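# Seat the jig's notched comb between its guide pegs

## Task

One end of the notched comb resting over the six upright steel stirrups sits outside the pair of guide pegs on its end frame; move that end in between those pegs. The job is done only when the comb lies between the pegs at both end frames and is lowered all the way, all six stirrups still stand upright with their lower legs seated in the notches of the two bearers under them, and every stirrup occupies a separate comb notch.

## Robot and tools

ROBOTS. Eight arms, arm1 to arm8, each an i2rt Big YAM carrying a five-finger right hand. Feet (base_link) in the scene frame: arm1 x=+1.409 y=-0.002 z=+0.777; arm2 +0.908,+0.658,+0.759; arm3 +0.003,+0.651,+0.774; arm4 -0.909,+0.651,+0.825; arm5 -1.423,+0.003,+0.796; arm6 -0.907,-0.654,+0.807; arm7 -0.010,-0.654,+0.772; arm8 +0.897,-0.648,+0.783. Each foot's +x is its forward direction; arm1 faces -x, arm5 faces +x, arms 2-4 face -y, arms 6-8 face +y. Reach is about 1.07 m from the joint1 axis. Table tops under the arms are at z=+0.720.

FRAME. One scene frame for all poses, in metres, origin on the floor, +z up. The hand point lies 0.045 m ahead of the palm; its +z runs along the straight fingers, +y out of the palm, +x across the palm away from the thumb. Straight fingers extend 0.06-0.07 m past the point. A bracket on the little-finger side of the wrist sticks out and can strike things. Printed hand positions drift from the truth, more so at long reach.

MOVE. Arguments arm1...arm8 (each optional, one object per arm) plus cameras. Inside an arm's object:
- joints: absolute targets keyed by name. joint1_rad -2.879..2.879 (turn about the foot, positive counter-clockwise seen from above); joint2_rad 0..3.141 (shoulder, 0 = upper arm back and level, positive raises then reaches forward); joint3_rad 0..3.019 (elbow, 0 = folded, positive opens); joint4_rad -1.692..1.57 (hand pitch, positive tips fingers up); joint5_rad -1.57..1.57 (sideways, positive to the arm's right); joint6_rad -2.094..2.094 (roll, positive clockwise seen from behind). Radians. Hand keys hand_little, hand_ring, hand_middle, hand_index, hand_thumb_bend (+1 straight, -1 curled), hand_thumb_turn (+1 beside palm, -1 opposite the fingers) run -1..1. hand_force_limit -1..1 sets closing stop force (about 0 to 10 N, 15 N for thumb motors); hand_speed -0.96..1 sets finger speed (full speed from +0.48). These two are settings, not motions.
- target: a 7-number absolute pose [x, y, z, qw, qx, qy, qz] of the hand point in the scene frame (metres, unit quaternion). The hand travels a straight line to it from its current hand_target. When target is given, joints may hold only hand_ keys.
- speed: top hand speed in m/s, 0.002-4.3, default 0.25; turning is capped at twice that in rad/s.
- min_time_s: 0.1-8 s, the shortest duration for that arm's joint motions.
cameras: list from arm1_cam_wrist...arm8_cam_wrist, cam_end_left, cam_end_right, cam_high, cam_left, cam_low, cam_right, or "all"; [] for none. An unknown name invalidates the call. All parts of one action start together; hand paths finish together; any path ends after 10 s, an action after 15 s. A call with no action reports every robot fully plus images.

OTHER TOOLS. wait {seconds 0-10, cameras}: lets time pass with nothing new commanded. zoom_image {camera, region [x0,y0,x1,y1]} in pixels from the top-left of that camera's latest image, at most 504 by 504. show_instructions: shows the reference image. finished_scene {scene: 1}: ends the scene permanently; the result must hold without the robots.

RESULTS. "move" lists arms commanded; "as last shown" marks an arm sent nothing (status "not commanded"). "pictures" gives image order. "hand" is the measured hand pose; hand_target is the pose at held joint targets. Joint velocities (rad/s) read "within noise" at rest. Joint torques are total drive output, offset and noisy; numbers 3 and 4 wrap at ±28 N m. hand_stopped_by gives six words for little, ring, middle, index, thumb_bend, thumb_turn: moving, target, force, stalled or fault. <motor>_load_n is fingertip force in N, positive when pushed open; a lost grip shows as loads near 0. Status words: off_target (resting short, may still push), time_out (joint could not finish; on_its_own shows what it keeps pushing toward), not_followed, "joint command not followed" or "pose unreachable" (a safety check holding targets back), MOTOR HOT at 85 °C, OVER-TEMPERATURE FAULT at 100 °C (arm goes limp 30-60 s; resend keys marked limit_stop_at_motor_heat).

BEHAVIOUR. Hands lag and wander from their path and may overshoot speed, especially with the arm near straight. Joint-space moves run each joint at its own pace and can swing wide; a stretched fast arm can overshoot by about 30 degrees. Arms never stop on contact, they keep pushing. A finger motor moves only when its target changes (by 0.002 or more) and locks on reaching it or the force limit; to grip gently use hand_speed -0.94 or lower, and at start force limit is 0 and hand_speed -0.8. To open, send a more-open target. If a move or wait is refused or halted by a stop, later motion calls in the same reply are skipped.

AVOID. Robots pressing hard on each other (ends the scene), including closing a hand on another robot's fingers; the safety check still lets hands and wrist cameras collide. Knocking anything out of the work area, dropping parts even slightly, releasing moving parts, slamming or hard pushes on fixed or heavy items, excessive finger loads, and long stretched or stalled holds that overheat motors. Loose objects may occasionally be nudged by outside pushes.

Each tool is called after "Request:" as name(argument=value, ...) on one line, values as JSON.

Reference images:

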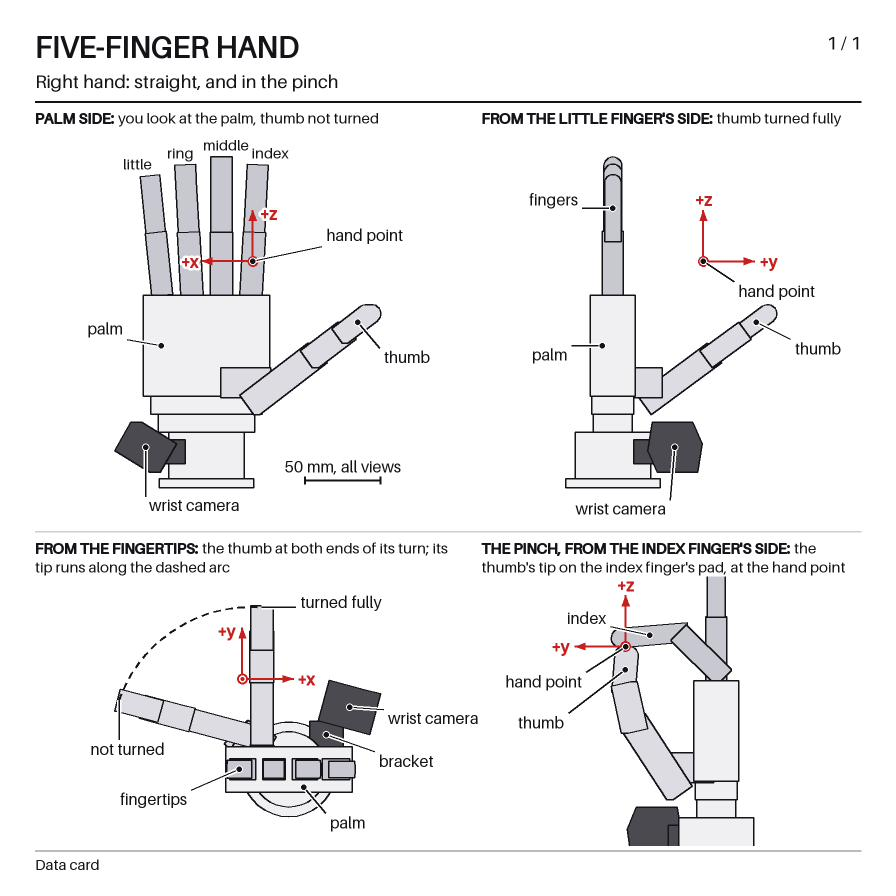

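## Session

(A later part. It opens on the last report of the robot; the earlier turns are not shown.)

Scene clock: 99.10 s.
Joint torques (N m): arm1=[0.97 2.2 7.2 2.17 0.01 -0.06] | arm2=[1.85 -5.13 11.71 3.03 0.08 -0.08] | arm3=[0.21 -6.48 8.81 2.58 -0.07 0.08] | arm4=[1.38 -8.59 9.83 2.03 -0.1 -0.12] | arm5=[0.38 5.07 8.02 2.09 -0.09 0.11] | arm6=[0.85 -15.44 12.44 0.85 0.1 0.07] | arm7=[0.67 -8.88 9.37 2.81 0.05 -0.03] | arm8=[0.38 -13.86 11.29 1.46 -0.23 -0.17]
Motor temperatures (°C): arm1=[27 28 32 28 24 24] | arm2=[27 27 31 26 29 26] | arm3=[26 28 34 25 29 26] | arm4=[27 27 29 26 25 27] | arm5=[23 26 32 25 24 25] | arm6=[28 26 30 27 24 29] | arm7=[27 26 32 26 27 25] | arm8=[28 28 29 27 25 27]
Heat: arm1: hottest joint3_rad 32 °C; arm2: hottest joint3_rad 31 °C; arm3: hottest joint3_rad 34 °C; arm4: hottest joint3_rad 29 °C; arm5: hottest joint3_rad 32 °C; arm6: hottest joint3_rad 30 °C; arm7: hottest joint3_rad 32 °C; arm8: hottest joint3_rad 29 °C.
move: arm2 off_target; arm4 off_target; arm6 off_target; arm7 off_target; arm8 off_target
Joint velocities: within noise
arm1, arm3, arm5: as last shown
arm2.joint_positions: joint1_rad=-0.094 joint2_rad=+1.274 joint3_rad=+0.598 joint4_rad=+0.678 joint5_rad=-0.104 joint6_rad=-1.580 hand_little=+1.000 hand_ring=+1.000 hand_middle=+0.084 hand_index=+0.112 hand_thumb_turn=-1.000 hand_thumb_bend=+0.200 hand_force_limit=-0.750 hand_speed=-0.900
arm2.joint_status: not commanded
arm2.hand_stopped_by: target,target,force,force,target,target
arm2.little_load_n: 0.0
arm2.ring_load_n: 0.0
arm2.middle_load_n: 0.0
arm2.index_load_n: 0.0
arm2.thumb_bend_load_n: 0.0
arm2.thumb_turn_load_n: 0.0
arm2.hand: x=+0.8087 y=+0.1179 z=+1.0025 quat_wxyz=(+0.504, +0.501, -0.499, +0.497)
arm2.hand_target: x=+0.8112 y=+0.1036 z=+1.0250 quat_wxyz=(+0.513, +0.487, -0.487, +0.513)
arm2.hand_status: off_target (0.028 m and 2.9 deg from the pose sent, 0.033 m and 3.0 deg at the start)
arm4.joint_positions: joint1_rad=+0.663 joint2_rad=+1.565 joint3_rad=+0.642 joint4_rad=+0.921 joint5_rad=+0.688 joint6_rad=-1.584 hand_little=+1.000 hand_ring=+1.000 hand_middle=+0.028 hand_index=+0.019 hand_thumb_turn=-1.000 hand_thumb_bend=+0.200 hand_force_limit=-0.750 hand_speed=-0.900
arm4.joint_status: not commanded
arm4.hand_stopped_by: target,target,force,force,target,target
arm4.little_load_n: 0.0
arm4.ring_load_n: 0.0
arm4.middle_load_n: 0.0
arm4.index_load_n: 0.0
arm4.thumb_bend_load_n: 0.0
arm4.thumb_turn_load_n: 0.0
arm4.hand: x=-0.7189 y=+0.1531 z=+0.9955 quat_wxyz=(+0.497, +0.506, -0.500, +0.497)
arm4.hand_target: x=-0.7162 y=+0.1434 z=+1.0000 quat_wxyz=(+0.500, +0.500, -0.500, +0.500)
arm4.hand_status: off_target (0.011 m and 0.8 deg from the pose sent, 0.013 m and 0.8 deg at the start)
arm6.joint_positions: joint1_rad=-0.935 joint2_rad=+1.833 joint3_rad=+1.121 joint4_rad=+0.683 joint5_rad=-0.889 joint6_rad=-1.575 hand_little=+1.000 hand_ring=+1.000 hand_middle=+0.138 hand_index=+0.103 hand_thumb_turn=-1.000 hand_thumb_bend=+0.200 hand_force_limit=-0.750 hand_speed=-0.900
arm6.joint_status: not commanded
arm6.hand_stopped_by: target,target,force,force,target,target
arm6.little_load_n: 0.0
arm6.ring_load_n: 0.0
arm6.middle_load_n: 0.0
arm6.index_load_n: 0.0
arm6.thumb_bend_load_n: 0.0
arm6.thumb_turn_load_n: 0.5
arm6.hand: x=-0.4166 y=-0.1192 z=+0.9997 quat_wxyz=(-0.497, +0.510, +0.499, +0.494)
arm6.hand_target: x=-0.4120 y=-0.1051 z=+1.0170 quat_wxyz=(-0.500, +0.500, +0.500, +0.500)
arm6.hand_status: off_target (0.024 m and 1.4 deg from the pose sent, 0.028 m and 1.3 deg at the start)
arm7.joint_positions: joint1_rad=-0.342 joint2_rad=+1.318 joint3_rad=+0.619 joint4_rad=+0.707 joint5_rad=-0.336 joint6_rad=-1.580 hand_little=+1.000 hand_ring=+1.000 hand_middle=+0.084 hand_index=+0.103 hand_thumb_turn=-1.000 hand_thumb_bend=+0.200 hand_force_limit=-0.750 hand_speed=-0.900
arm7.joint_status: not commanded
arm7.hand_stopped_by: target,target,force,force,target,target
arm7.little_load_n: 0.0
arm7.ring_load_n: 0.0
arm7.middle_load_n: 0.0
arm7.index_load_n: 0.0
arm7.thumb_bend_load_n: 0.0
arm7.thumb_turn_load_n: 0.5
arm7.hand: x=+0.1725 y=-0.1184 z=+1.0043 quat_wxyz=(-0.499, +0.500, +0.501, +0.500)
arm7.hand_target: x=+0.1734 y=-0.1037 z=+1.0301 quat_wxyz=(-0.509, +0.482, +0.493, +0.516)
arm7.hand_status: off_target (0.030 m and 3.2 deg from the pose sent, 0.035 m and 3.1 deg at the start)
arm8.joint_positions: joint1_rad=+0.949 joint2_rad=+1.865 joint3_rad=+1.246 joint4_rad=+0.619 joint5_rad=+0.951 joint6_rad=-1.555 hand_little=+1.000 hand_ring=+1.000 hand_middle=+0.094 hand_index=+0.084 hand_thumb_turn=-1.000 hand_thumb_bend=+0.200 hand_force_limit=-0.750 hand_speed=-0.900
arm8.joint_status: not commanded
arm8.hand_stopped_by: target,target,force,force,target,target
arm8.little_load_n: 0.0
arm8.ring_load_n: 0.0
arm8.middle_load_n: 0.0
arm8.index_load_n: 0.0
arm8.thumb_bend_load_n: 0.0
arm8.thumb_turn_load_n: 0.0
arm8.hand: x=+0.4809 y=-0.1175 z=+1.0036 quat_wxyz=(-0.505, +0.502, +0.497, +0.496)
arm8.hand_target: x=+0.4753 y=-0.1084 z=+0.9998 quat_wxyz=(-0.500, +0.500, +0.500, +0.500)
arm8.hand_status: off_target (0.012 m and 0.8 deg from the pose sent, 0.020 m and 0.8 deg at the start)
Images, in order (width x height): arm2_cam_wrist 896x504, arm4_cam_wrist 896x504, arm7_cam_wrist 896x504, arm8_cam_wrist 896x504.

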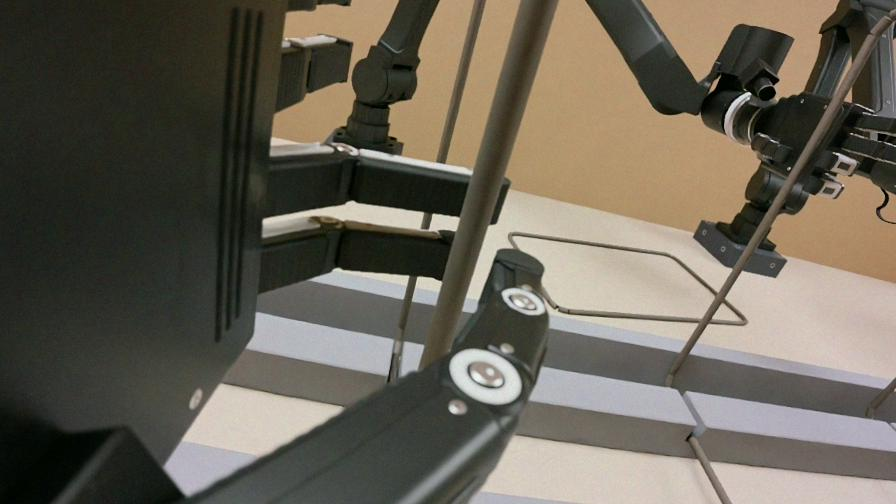

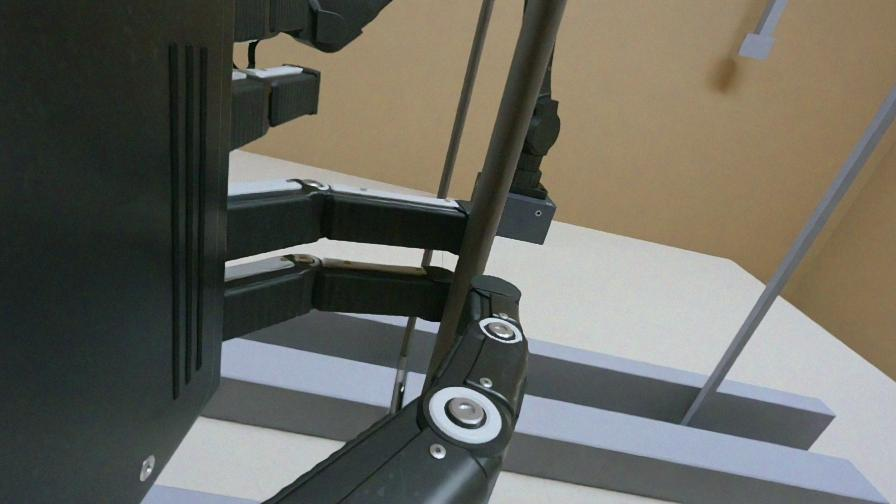

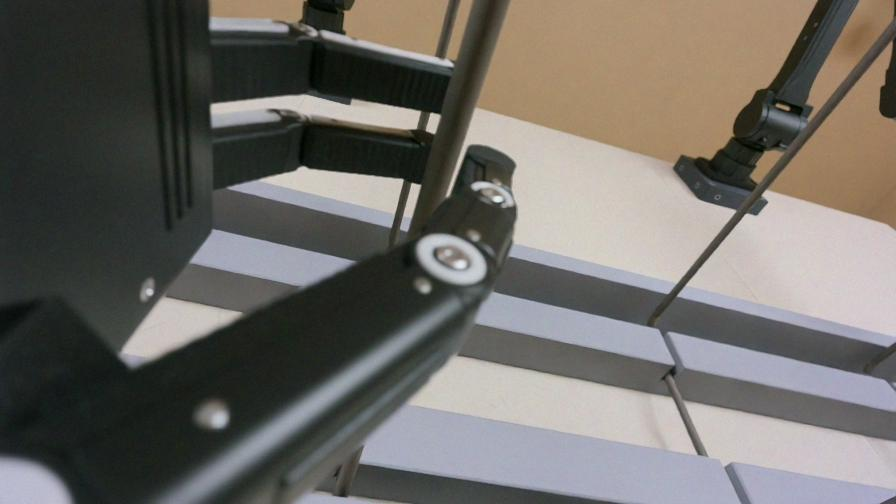

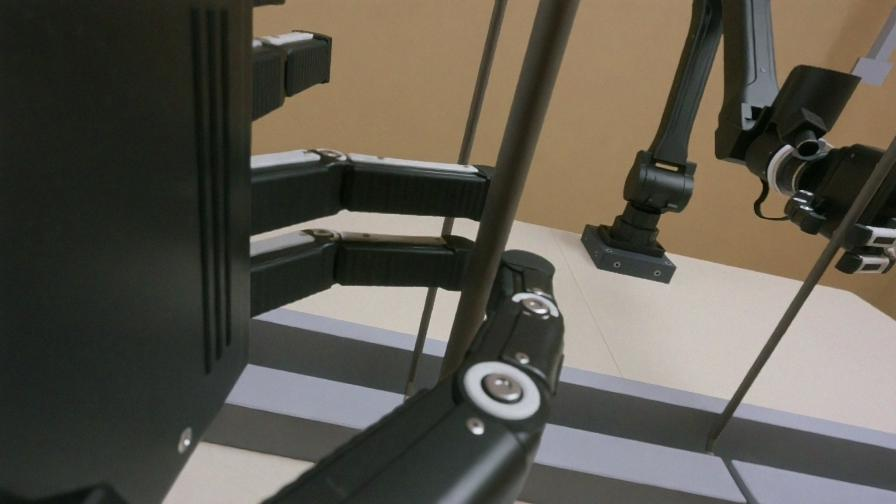

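Request:
move(arm4={"joints": {"hand_index": -0.41, "hand_middle": -0.41, "hand_force_limit": -0.7}}, arm2={"joints": {"hand_index": -0.41, "hand_middle": -0.41, "hand_force_limit": -0.7}}, arm6={"joints": {"hand_index": -0.41, "hand_middle": -0.41, "hand_force_limit": -0.7}}, arm7={"joints": {"hand_index": -0.41, "hand_middle": -0.41, "hand_force_limit": -0.7}}, arm8={"joints": {"hand_index": -0.41, "hand_middle": -0.41, "hand_force_limit": -0.7}}, cameras=["arm2_cam_wrist", "arm4_cam_wrist", "arm6_cam_wrist", "arm7_cam_wrist", "arm8_cam_wrist"])

Scene clock: 101.13 s.
Joint torques (N m): arm1=[1.03 2.2 7.2 2.17 0.01 -0.06] | arm2=[2.02 -5.71 11.47 3.11 0.09 -0.11] | arm3=[0.09 -6.3 8.8 2.54 -0.07 0.09] | arm4=[1.03 -8.88 9.66 1.91 0.02 -0.1] | arm5=[-0.15 3.72 8.16 2.14 -0.09 0.11] | arm6=[0.03 -15.44 12.4 0.85 0.1 0.08] | arm7=[0.44 -9.35 9.07 2.82 0.04 -0.03] | arm8=[-0.15 -14.1 10.86 1.43 0.04 -0.16]
Motor temperatures (°C): arm1=[27 28 32 28 24 24] | arm2=[27 27 31 26 29 26] | arm3=[26 28 34 25 29 26] | arm4=[27 27 30 26 25 27] | arm5=[23 26 32 25 24 25] | arm6=[28 26 30 27 24 29] | arm7=[27 26 33 27 27 25] | arm8=[28 28 29 27 25 27]
Heat: arm1: hottest joint3_rad 32 °C; arm2: hottest joint3_rad 31 °C; arm3: hottest joint3_rad 34 °C; arm4: hottest joint3_rad 30 °C; arm5: hottest joint3_rad 32 °C; arm6: hottest joint3_rad 30 °C; arm7: hottest joint3_rad 33 °C; arm8: hottest joint3_rad 29 °C.
move: arm2 off_target; arm4 off_target; arm6 off_target; arm7 off_target; arm8 off_target
Joint velocities: within noise
arm1, arm3, arm5: as last shown
arm2.joint_positions: joint1_rad=-0.093 joint2_rad=+1.277 joint3_rad=+0.601 joint4_rad=+0.678 joint5_rad=-0.104 joint6_rad=-1.580 hand_little=+1.000 hand_ring=+1.000 hand_middle=-0.017 hand_index=-0.017 hand_thumb_turn=-1.000 hand_thumb_bend=+0.200 hand_force_limit=-0.700 hand_speed=-0.900
arm2.joint_status: hand_middle off_target (ended at -0.017, target -0.410); hand_index off_target (ended at -0.017, target -0.410); the others done
arm2.hand_stopped_by: target,target,force,force,target,target
arm2.little_load_n: 0.0
arm2.ring_load_n: 0.0
arm2.middle_load_n: 0.0
arm2.index_load_n: 0.5
arm2.thumb_bend_load_n: 0.0
arm2.thumb_turn_load_n: 0.5
arm2.hand: x=+0.8090 y=+0.1168 z=+1.0024 quat_wxyz=(+0.504, +0.501, -0.499, +0.497)
arm2.hand_target: x=+0.8114 y=+0.1036 z=+1.0250 quat_wxyz=(+0.513, +0.487, -0.487, +0.513)
arm2.hand_status: not commanded
arm4.joint_positions: joint1_rad=+0.662 joint2_rad=+1.565 joint3_rad=+0.645 joint4_rad=+0.921 joint5_rad=+0.684 joint6_rad=-1.584 hand_little=+1.000 hand_ring=+1.000 hand_middle=-0.026 hand_index=-0.017 hand_thumb_turn=-1.000 hand_thumb_bend=+0.200 hand_force_limit=-0.700 hand_speed=-0.900
arm4.joint_status: hand_middle off_target (ended at -0.026, target -0.410); hand_index off_target (ended at -0.017, target -0.410); the others done
arm4.hand_stopped_by: target,target,force,force,target,target
arm4.little_load_n: 0.0
arm4.ring_load_n: 0.0
arm4.middle_load_n: 1.5
arm4.index_load_n: 0.0
arm4.thumb_bend_load_n: 0.0
arm4.thumb_turn_load_n: 0.0
arm4.hand: x=-0.7177 y=+0.1518 z=+0.9968 quat_wxyz=(+0.496, +0.506, -0.499, +0.499)
arm4.hand_target: x=-0.7161 y=+0.1434 z=+1.0000 quat_wxyz=(+0.500, +0.500, -0.500, +0.500)
arm4.hand_status: not commanded
arm6.joint_positions: joint1_rad=-0.927 joint2_rad=+1.834 joint3_rad=+1.122 joint4_rad=+0.683 joint5_rad=-0.889 joint6_rad=-1.575 hand_little=+1.000 hand_ring=+1.000 hand_middle=+0.009 hand_index=-0.016 hand_thumb_turn=-1.000 hand_thumb_bend=+0.200 hand_force_limit=-0.700 hand_speed=-0.900
arm6.joint_status: hand_middle off_target (ended at +0.009, target -0.410); hand_index off_target (ended at -0.016, target -0.410); the others done
arm6.hand_stopped_by: target,target,force,force,target,target
arm6.little_load_n: 0.0
arm6.ring_load_n: 0.0
arm6.middle_load_n: 1.0
arm6.index_load_n: 0.0
arm6.thumb_bend_load_n: 0.0
arm6.thumb_turn_load_n: 0.5
arm6.hand: x=-0.4209 y=-0.1149 z=+0.9998 quat_wxyz=(-0.499, +0.508, +0.501, +0.492)
arm6.hand_target: x=-0.4120 y=-0.1049 z=+1.0172 quat_wxyz=(-0.500, +0.500, +0.500, +0.500)
arm6.hand_status: not commanded
arm7.joint_positions: joint1_rad=-0.339 joint2_rad=+1.323 joint3_rad=+0.623 joint4_rad=+0.707 joint5_rad=-0.336 joint6_rad=-1.580 hand_little=+1.000 hand_ring=+1.000 hand_middle=-0.073 hand_index=-0.064 hand_thumb_turn=-1.000 hand_thumb_bend=+0.200 hand_force_limit=-0.700 hand_speed=-0.900
arm7.joint_status: hand_middle off_target (ended at -0.073, target -0.410); hand_index off_target (ended at -0.064, target -0.410); the others done
arm7.hand_stopped_by: target,target,force,force,target,target
arm7.little_load_n: 0.0
arm7.ring_load_n: 0.0
arm7.middle_load_n: 0.5
arm7.index_load_n: 1.5
arm7.thumb_bend_load_n: 0.0
arm7.thumb_turn_load_n: 0.0
arm7.hand: x=+0.1715 y=-0.1162 z=+1.0044 quat_wxyz=(-0.499, +0.500, +0.502, +0.499)
arm7.hand_target: x=+0.1733 y=-0.1037 z=+1.0302 quat_wxyz=(-0.509, +0.482, +0.493, +0.516)
arm7.hand_status: not commanded
arm8.joint_positions: joint1_rad=+0.949 joint2_rad=+1.867 joint3_rad=+1.250 joint4_rad=+0.619 joint5_rad=+0.945 joint6_rad=-1.555 hand_little=+1.000 hand_ring=+1.000 hand_middle=-0.054 hand_index=-0.045 hand_thumb_turn=-1.000 hand_thumb_bend=+0.200 hand_force_limit=-0.700 hand_speed=-0.900
arm8.joint_status: hand_middle off_target (ended at -0.054, target -0.410); hand_index off_target (ended at -0.045, target -0.410); the others done
arm8.hand_stopped_by: target,target,force,force,target,target
arm8.little_load_n: 0.0
arm8.ring_load_n: 0.0
arm8.middle_load_n: 0.0
arm8.index_load_n: 0.0
arm8.thumb_bend_load_n: 0.0
arm8.thumb_turn_load_n: 0.0
arm8.hand: x=+0.4788 y=-0.1166 z=+1.0037 quat_wxyz=(-0.507, +0.501, +0.498, +0.495)
arm8.hand_target: x=+0.4753 y=-0.1084 z=+0.9999 quat_wxyz=(-0.500, +0.500, +0.500, +0.500)
arm8.hand_status: not commanded
Images, in order (width x height): arm2_cam_wrist 896x504, arm4_cam_wrist 896x504, arm6_cam_wrist 896x504, arm7_cam_wrist 896x504, arm8_cam_wrist 896x504.

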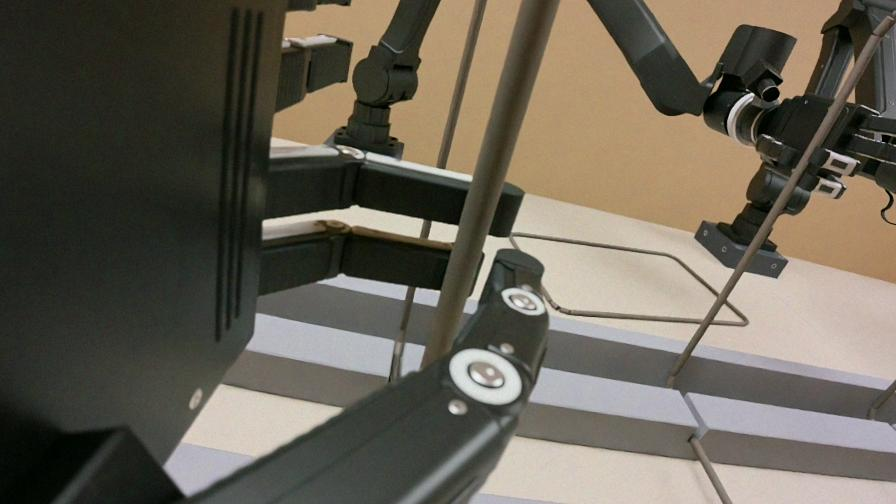

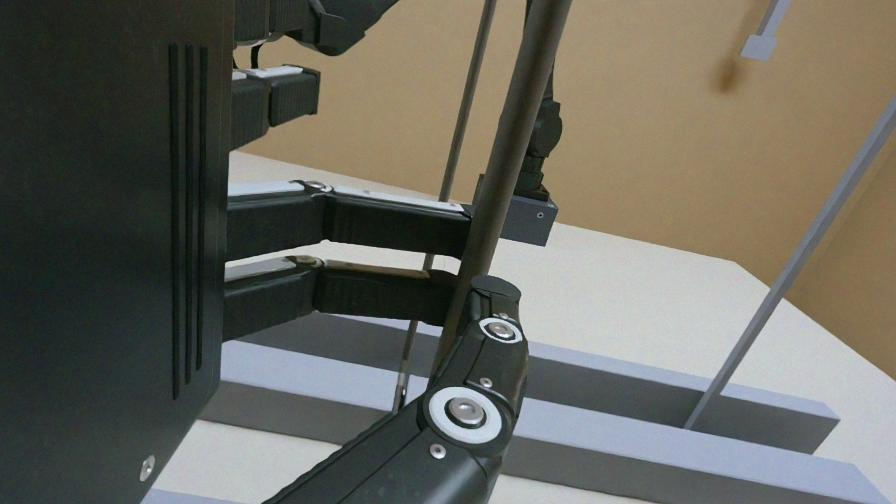

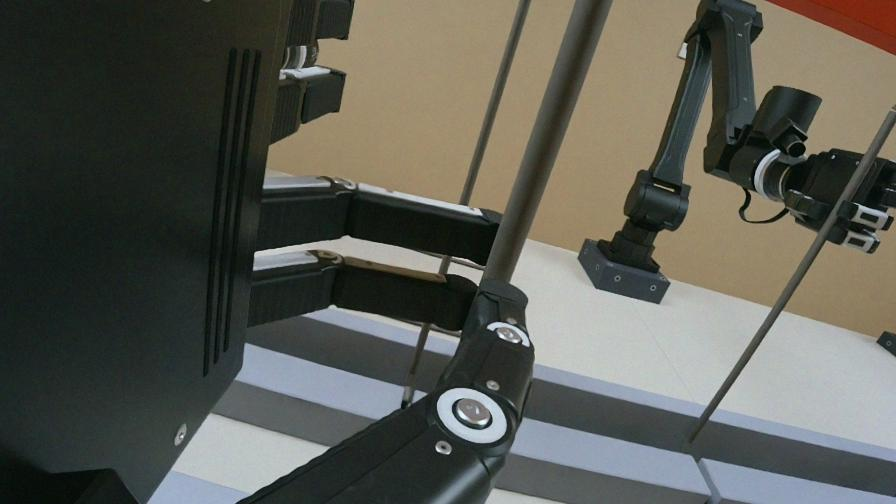

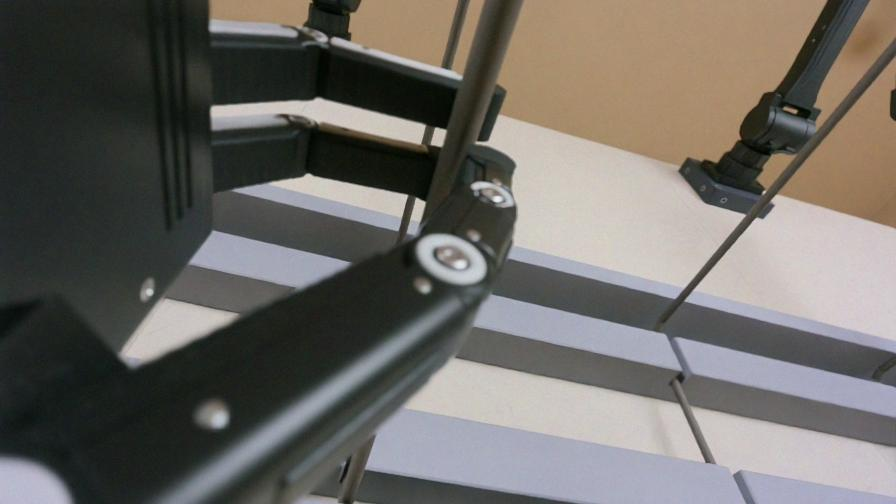

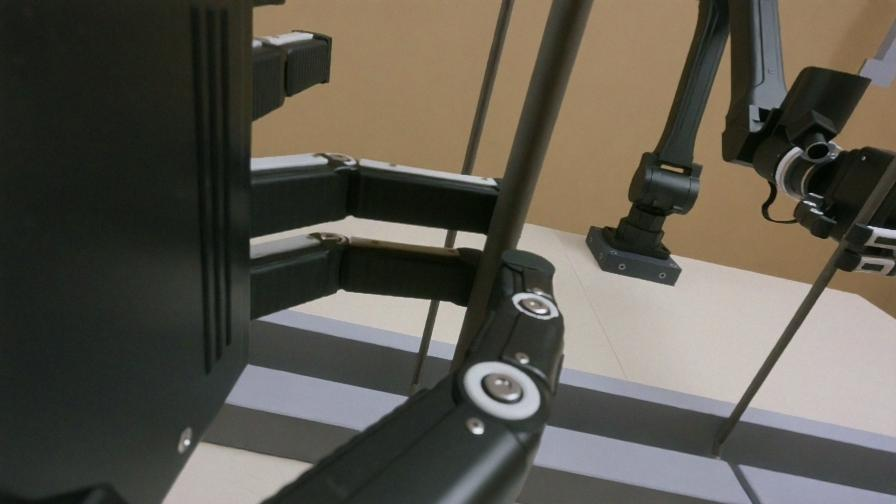

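Request:
move(arm4={"joints": {"hand_index": 0.2, "hand_middle": 0.2, "hand_speed": -0.3}}, arm6={"joints": {"hand_index": 0.2, "hand_middle": 0.2, "hand_speed": -0.3}}, arm8={"joints": {"hand_index": 0.2, "hand_middle": 0.2, "hand_speed": -0.3}}, arm2={"joints": {"hand_thumb_bend": -0.5, "hand_force_limit": -0.7}}, arm3={"joints": {"hand_thumb_bend": -0.5, "hand_force_limit": -0.7}}, arm7={"joints": {"hand_thumb_bend": -0.5, "hand_force_limit": -0.7}}, cameras=["arm2_cam_wrist", "arm3_cam_wrist", "arm7_cam_wrist"])

Request:
move(arm4={"target": [-0.722, 0.131, 1.0, 0.5, 0.5, -0.5, 0.5], "speed": 0.04}, arm6={"target": [-0.405, -0.096, 1.017, -0.5, 0.5, 0.5, 0.5], "speed": 0.04}, arm8={"target": [0.482, -0.099, 1.0, -0.5, 0.5, 0.5, 0.5], "speed": 0.04}, cameras=["arm4_cam_wrist", "arm6_cam_wrist", "arm8_cam_wrist"])

Scene clock: 109.60 s.
Joint torques (N m): arm1=[1.03 2.14 7.2 2.17 0.01 -0.06] | arm2=[1.67 -5.89 11.52 3.22 0.08 -0.09] | arm3=[0.09 -6.36 8.79 2.58 -0.07 0.09] | arm4=[0.67 -10.17 9.58 1.84 0.04 -0.08] | arm5=[0.44 3.25 8.28 2.06 -0.07 0.08] | arm6=[0.03 -15.44 12.42 0.84 0.09 0.08] | arm7=[0.44 -9.41 9.07 2.81 0.04 -0.03] | arm8=[0.26 -14.1 10.88 1.44 0.03 -0.16]
Motor temperatures (°C): arm1=[27 28 32 28 24 24] | arm2=[27 27 31 26 29 26] | arm3=[26 28 34 25 29 26] | arm4=[27 27 30 26 25 27] | arm5=[23 26 32 25 24 25] | arm6=[28 26 31 27 24 29] | arm7=[27 26 33 27 27 25] | arm8=[28 28 30 27 25 27]
Heat: arm1: hottest joint3_rad 32 °C; arm2: hottest joint3_rad 31 °C; arm3: hottest joint3_rad 34 °C; arm4: hottest joint3_rad 30 °C; arm5: hottest joint3_rad 32 °C; arm6: hottest joint3_rad 31 °C; arm7: hottest joint3_rad 33 °C; arm8: hottest joint3_rad 30 °C.
move: arm2 done; arm3 done; arm4 done; arm6 done; arm7 done; arm8 done
Joint velocities: within noise
arm1, arm5: as last shown
arm2.joint_positions: joint1_rad=-0.093 joint2_rad=+1.277 joint3_rad=+0.601 joint4_rad=+0.678 joint5_rad=-0.104 joint6_rad=-1.580 hand_little=+1.000 hand_ring=+1.000 hand_middle=-0.017 hand_index=-0.017 hand_thumb_turn=-1.000 hand_thumb_bend=-0.500 hand_force_limit=-0.700 hand_speed=-0.900
arm2.joint_status: all done
arm2.hand_stopped_by: target,target,force,force,target,target
arm2.little_load_n: 0.0
arm2.ring_load_n: 0.0
arm2.middle_load_n: 0.0
arm2.index_load_n: 0.5
arm2.thumb_bend_load_n: 0.0
arm2.thumb_turn_load_n: 0.5
arm2.hand: x=+0.8090 y=+0.1168 z=+1.0024 quat_wxyz=(+0.504, +0.501, -0.499, +0.497)
arm2.hand_target: x=+0.8114 y=+0.1036 z=+1.0250 quat_wxyz=(+0.513, +0.487, -0.487, +0.513)
arm2.hand_status: not commanded
arm3.joint_positions: joint1_rad=-0.198 joint2_rad=+1.258 joint3_rad=+0.548 joint4_rad=+0.731 joint5_rad=-0.164 joint6_rad=-1.568 hand_little=+1.000 hand_ring=+1.000 hand_middle=-0.083 hand_index=-0.102 hand_thumb_turn=-1.000 hand_thumb_bend=-0.500 hand_force_limit=-0.700 hand_speed=-0.900
arm3.joint_status: all done
arm3.hand_stopped_by: target,target,force,force,target,target
arm3.little_load_n: 0.0
arm3.ring_load_n: 0.0
arm3.middle_load_n: 0.5
arm3.index_load_n: 1.5
arm3.thumb_bend_load_n: 0.0
arm3.thumb_turn_load_n: 0.0
arm3.hand: x=-0.1087 y=+0.1285 z=+1.0168 quat_wxyz=(+0.507, +0.495, -0.490, +0.508)
arm3.hand_target: x=-0.1120 y=+0.1290 z=+1.0249 quat_wxyz=(+0.513, +0.487, -0.487, +0.513)
arm3.hand_status: not commanded
arm4.joint_positions: joint1_rad=+0.662 joint2_rad=+1.565 joint3_rad=+0.645 joint4_rad=+0.921 joint5_rad=+0.684 joint6_rad=-1.584 hand_little=+1.000 hand_ring=+1.000 hand_middle=+0.200 hand_index=+0.200 hand_thumb_turn=-1.000 hand_thumb_bend=+0.200 hand_force_limit=-0.700 hand_speed=-0.300
arm4.joint_status: all done
arm4.hand_stopped_by: target,target,target,target,target,target
arm4.little_load_n: 0.0
arm4.ring_load_n: 0.0
arm4.middle_load_n: 0.0
arm4.index_load_n: 0.0
arm4.thumb_bend_load_n: 0.0
arm4.thumb_turn_load_n: 0.5
arm4.hand: x=-0.7177 y=+0.1518 z=+0.9968 quat_wxyz=(+0.496, +0.506, -0.499, +0.499)
arm4.hand_target: x=-0.7161 y=+0.1434 z=+1.0000 quat_wxyz=(+0.500, +0.500, -0.500, +0.500)
arm4.hand_status: not commanded
arm6.joint_positions: joint1_rad=-0.927 joint2_rad=+1.834 joint3_rad=+1.122 joint4_rad=+0.683 joint5_rad=-0.888 joint6_rad=-1.575 hand_little=+1.000 hand_ring=+1.000 hand_middle=+0.200 hand_index=+0.200 hand_thumb_turn=-1.000 hand_thumb_bend=+0.200 hand_force_limit=-0.700 hand_speed=-0.300
arm6.joint_status: all done
arm6.hand_stopped_by: target,target,target,target,target,target
arm6.little_load_n: 0.0
arm6.ring_load_n: 0.0
arm6.middle_load_n: 0.0
arm6.index_load_n: 0.5
arm6.thumb_bend_load_n: 0.0
arm6.thumb_turn_load_n: 0.0
arm6.hand: x=-0.4208 y=-0.1149 z=+0.9998 quat_wxyz=(-0.499, +0.508, +0.501, +0.492)
arm6.hand_target: x=-0.4121 y=-0.1049 z=+1.0172 quat_wxyz=(-0.500, +0.500, +0.500, +0.500)
arm6.hand_status: not commanded
arm7.joint_positions: joint1_rad=-0.339 joint2_rad=+1.323 joint3_rad=+0.623 joint4_rad=+0.707 joint5_rad=-0.336 joint6_rad=-1.580 hand_little=+1.000 hand_ring=+1.000 hand_middle=-0.073 hand_index=-0.064 hand_thumb_turn=-1.000 hand_thumb_bend=-0.500 hand_force_limit=-0.700 hand_speed=-0.900
arm7.joint_status: all done
arm7.hand_stopped_by: target,target,force,force,target,target
arm7.little_load_n: 0.0
arm7.ring_load_n: 0.0
arm7.middle_load_n: 0.5
arm7.index_load_n: 1.5
arm7.thumb_bend_load_n: 0.0
arm7.thumb_turn_load_n: 0.0
arm7.hand: x=+0.1715 y=-0.1162 z=+1.0044 quat_wxyz=(-0.499, +0.500, +0.502, +0.499)
arm7.hand_target: x=+0.1733 y=-0.1037 z=+1.0302 quat_wxyz=(-0.509, +0.482, +0.493, +0.516)
arm7.hand_status: not commanded
arm8.joint_positions: joint1_rad=+0.949 joint2_rad=+1.867 joint3_rad=+1.250 joint4_rad=+0.619 joint5_rad=+0.945 joint6_rad=-1.555 hand_little=+1.000 hand_ring=+1.000 hand_middle=+0.200 hand_index=+0.200 hand_thumb_turn=-1.000 hand_thumb_bend=+0.200 hand_force_limit=-0.700 hand_speed=-0.300
arm8.joint_status: all done
arm8.hand_stopped_by: target,target,target,target,target,target
arm8.little_load_n: 0.0
arm8.ring_load_n: 0.0
arm8.middle_load_n: 0.0
arm8.index_load_n: -0.5
arm8.thumb_bend_load_n: 0.0
arm8.thumb_turn_load_n: 0.5
arm8.hand: x=+0.4788 y=-0.1166 z=+1.0037 quat_wxyz=(-0.507, +0.501, +0.498, +0.495)
arm8.hand_target: x=+0.4753 y=-0.1084 z=+0.9999 quat_wxyz=(-0.500, +0.500, +0.500, +0.500)
arm8.hand_status: not commanded
Images, in order (width x height): arm2_cam_wrist 896x504, arm3_cam_wrist 896x504, arm7_cam_wrist 896x504.

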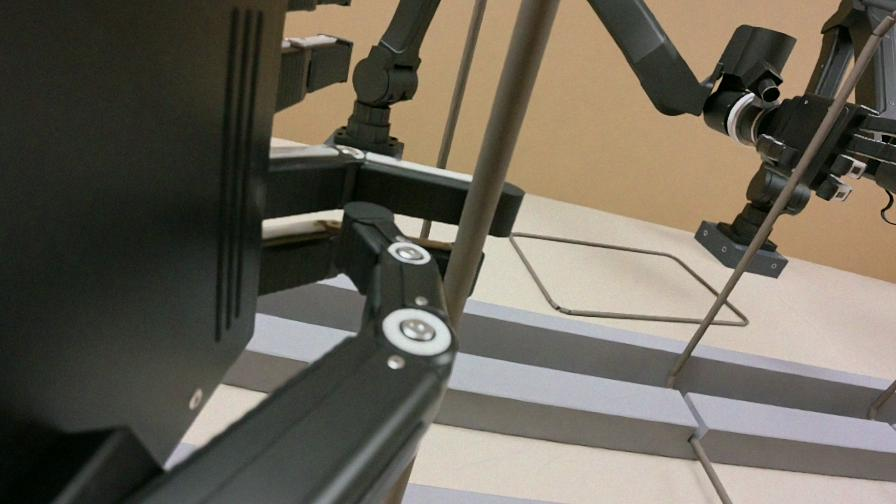

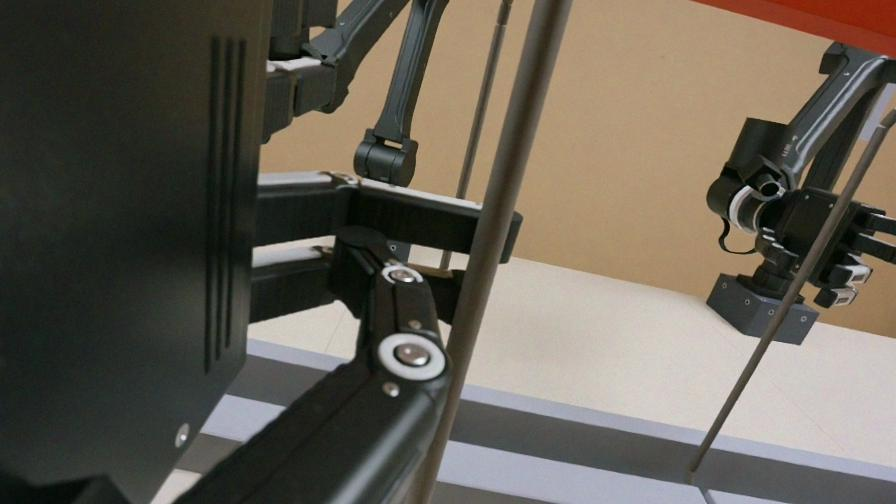

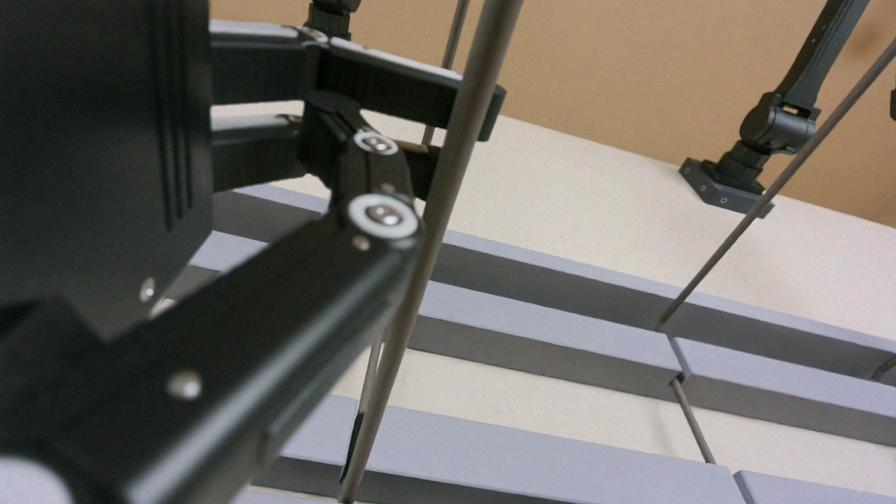

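Scene clock: 110.60 s.
Joint torques (N m): arm1=[1.03 2.2 7.2 2.17 0.01 -0.06] | arm2=[1.61 -6.18 11.3 3.12 0.08 -0.07] | arm3=[0.03 -6.48 8.8 2.56 -0.07 0.08] | arm4=[1.55 -9.29 9.87 1.65 -0.14 -0.1] | arm5=[0.79 4.25 8.17 2.07 -0.08 0.05] | arm6=[0.44 -15.91 12.51 0.88 0.09 0.07] | arm7=[0.5 -9.35 9.07 2.81 0.04 -0.03] | arm8=[0.03 -14.15 10.81 1.46 -0.2 -0.16]
Motor temperatures (°C): arm1=[27 28 32 28 24 24] | arm2=[27 27 31 26 29 26] | arm3=[26 28 34 25 29 26] | arm4=[27 27 30 26 25 27] | arm5=[23 26 32 25 24 25] | arm6=[28 26 31 27 24 29] | arm7=[27 26 33 27 27 25] | arm8=[28 28 30 27 25 27]
Heat: arm1: hottest joint3_rad 32 °C; arm2: hottest joint3_rad 31 °C; arm3: hottest joint3_rad 34 °C; arm4: hottest joint3_rad 30 °C; arm5: hottest joint3_rad 32 °C; arm6: hottest joint3_rad 31 °C; arm7: hottest joint3_rad 33 °C; arm8: hottest joint3_rad 30 °C.
move: arm4 off_target; arm6 off_target; arm8 off_target
Joint velocities: within noise
arm1, arm2, arm3, arm5, arm7: as last shown
arm2.thumb_turn_load_n: 0.0
arm3.middle_load_n: 0.0
arm4.joint_positions: joint1_rad=+0.632 joint2_rad=+1.571 joint3_rad=+0.658 joint4_rad=+0.921 joint5_rad=+0.659 joint6_rad=-1.584 hand_little=+1.000 hand_ring=+1.000 hand_middle=+0.200 hand_index=+0.200 hand_thumb_turn=-1.000 hand_thumb_bend=+0.200 hand_force_limit=-0.700 hand_speed=-0.300
arm4.joint_status: not commanded
arm4.hand_stopped_by: target,target,target,target,target,target
arm4.little_load_n: 0.0
arm4.ring_load_n: 0.0
arm4.middle_load_n: 0.0
arm4.index_load_n: 0.0
arm4.thumb_bend_load_n: 0.0
arm4.thumb_turn_load_n: 0.0
arm4.hand: x=-0.7256 y=+0.1410 z=+0.9988 quat_wxyz=(+0.498, +0.502, -0.500, +0.500)
arm4.hand_target: x=-0.7221 y=+0.1314 z=+1.0001 quat_wxyz=(+0.500, +0.500, -0.500, +0.500)
arm4.hand_status: off_target (0.011 m and 0.3 deg from the pose sent, 0.021 m and 0.8 deg at the start)
arm6.joint_positions: joint1_rad=-0.927 joint2_rad=+1.854 joint3_rad=+1.152 joint4_rad=+0.671 joint5_rad=-0.885 joint6_rad=-1.575 hand_little=+1.000 hand_ring=+1.000 hand_middle=+0.200 hand_index=+0.200 hand_thumb_turn=-1.000 hand_thumb_bend=+0.200 hand_force_limit=-0.700 hand_speed=-0.300
arm6.joint_status: not commanded
arm6.hand_stopped_by: target,target,target,target,target,target
arm6.little_load_n: 0.0
arm6.ring_load_n: 0.0
arm6.middle_load_n: 0.5
arm6.index_load_n: 0.0
arm6.thumb_bend_load_n: 0.0
arm6.thumb_turn_load_n: 0.0
arm6.hand: x=-0.4127 y=-0.1092 z=+0.9994 quat_wxyz=(-0.498, +0.510, +0.500, +0.493)
arm6.hand_target: x=-0.4061 y=-0.0969 z=+1.0172 quat_wxyz=(-0.500, +0.500, +0.500, +0.500)
arm6.hand_status: off_target (0.023 m and 1.4 deg from the pose sent, 0.030 m and 1.3 deg at the start)
arm8.joint_positions: joint1_rad=+0.929 joint2_rad=+1.867 joint3_rad=+1.250 joint4_rad=+0.619 joint5_rad=+0.932 joint6_rad=-1.555 hand_little=+1.000 hand_ring=+1.000 hand_middle=+0.200 hand_index=+0.200 hand_thumb_turn=-1.000 hand_thumb_bend=+0.200 hand_force_limit=-0.700 hand_speed=-0.300
arm8.joint_status: not commanded
arm8.hand_stopped_by: target,target,target,target,target,target
arm8.little_load_n: 0.0
arm8.ring_load_n: 0.0
arm8.middle_load_n: 0.0
arm8.index_load_n: 0.0
arm8.thumb_bend_load_n: 0.0
arm8.thumb_turn_load_n: 0.5
arm8.hand: x=+0.4867 y=-0.1078 z=+1.0037 quat_wxyz=(-0.505, +0.502, +0.496, +0.497)
arm8.hand_target: x=+0.4822 y=-0.0993 z=+1.0000 quat_wxyz=(-0.500, +0.500, +0.500, +0.500)
arm8.hand_status: off_target (0.011 m and 0.9 deg from the pose sent, 0.018 m and 1.0 deg at the start)
Images, in order (width x height): arm4_cam_wrist 896x504, arm6_cam_wrist 896x504, arm8_cam_wrist 896x504.

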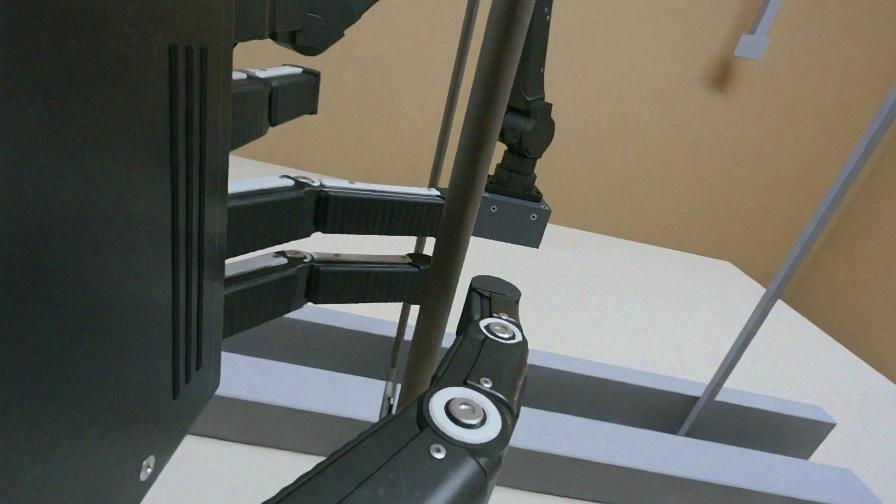

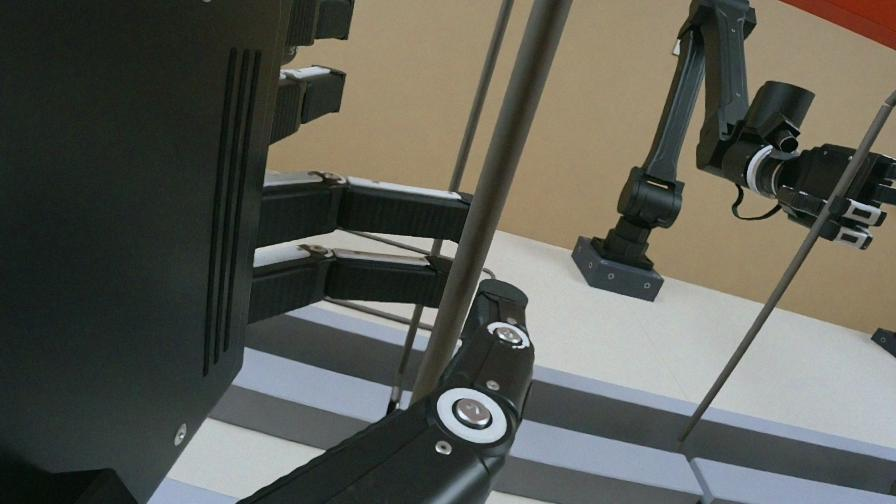

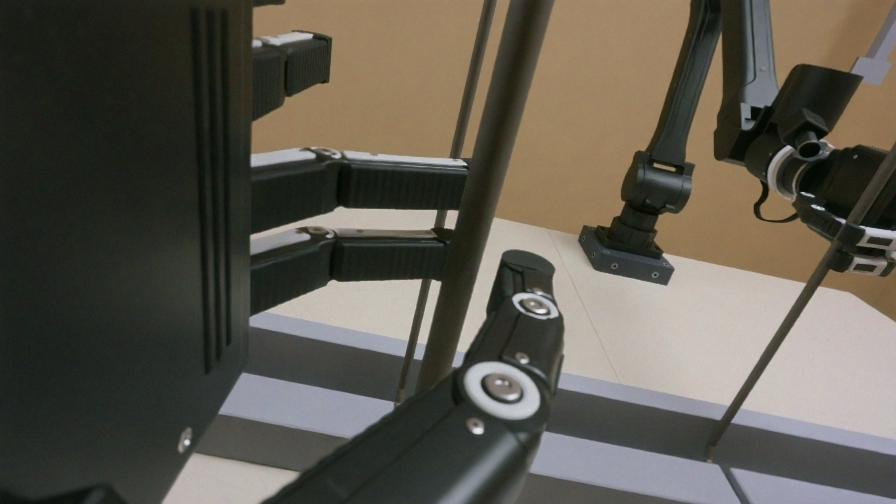

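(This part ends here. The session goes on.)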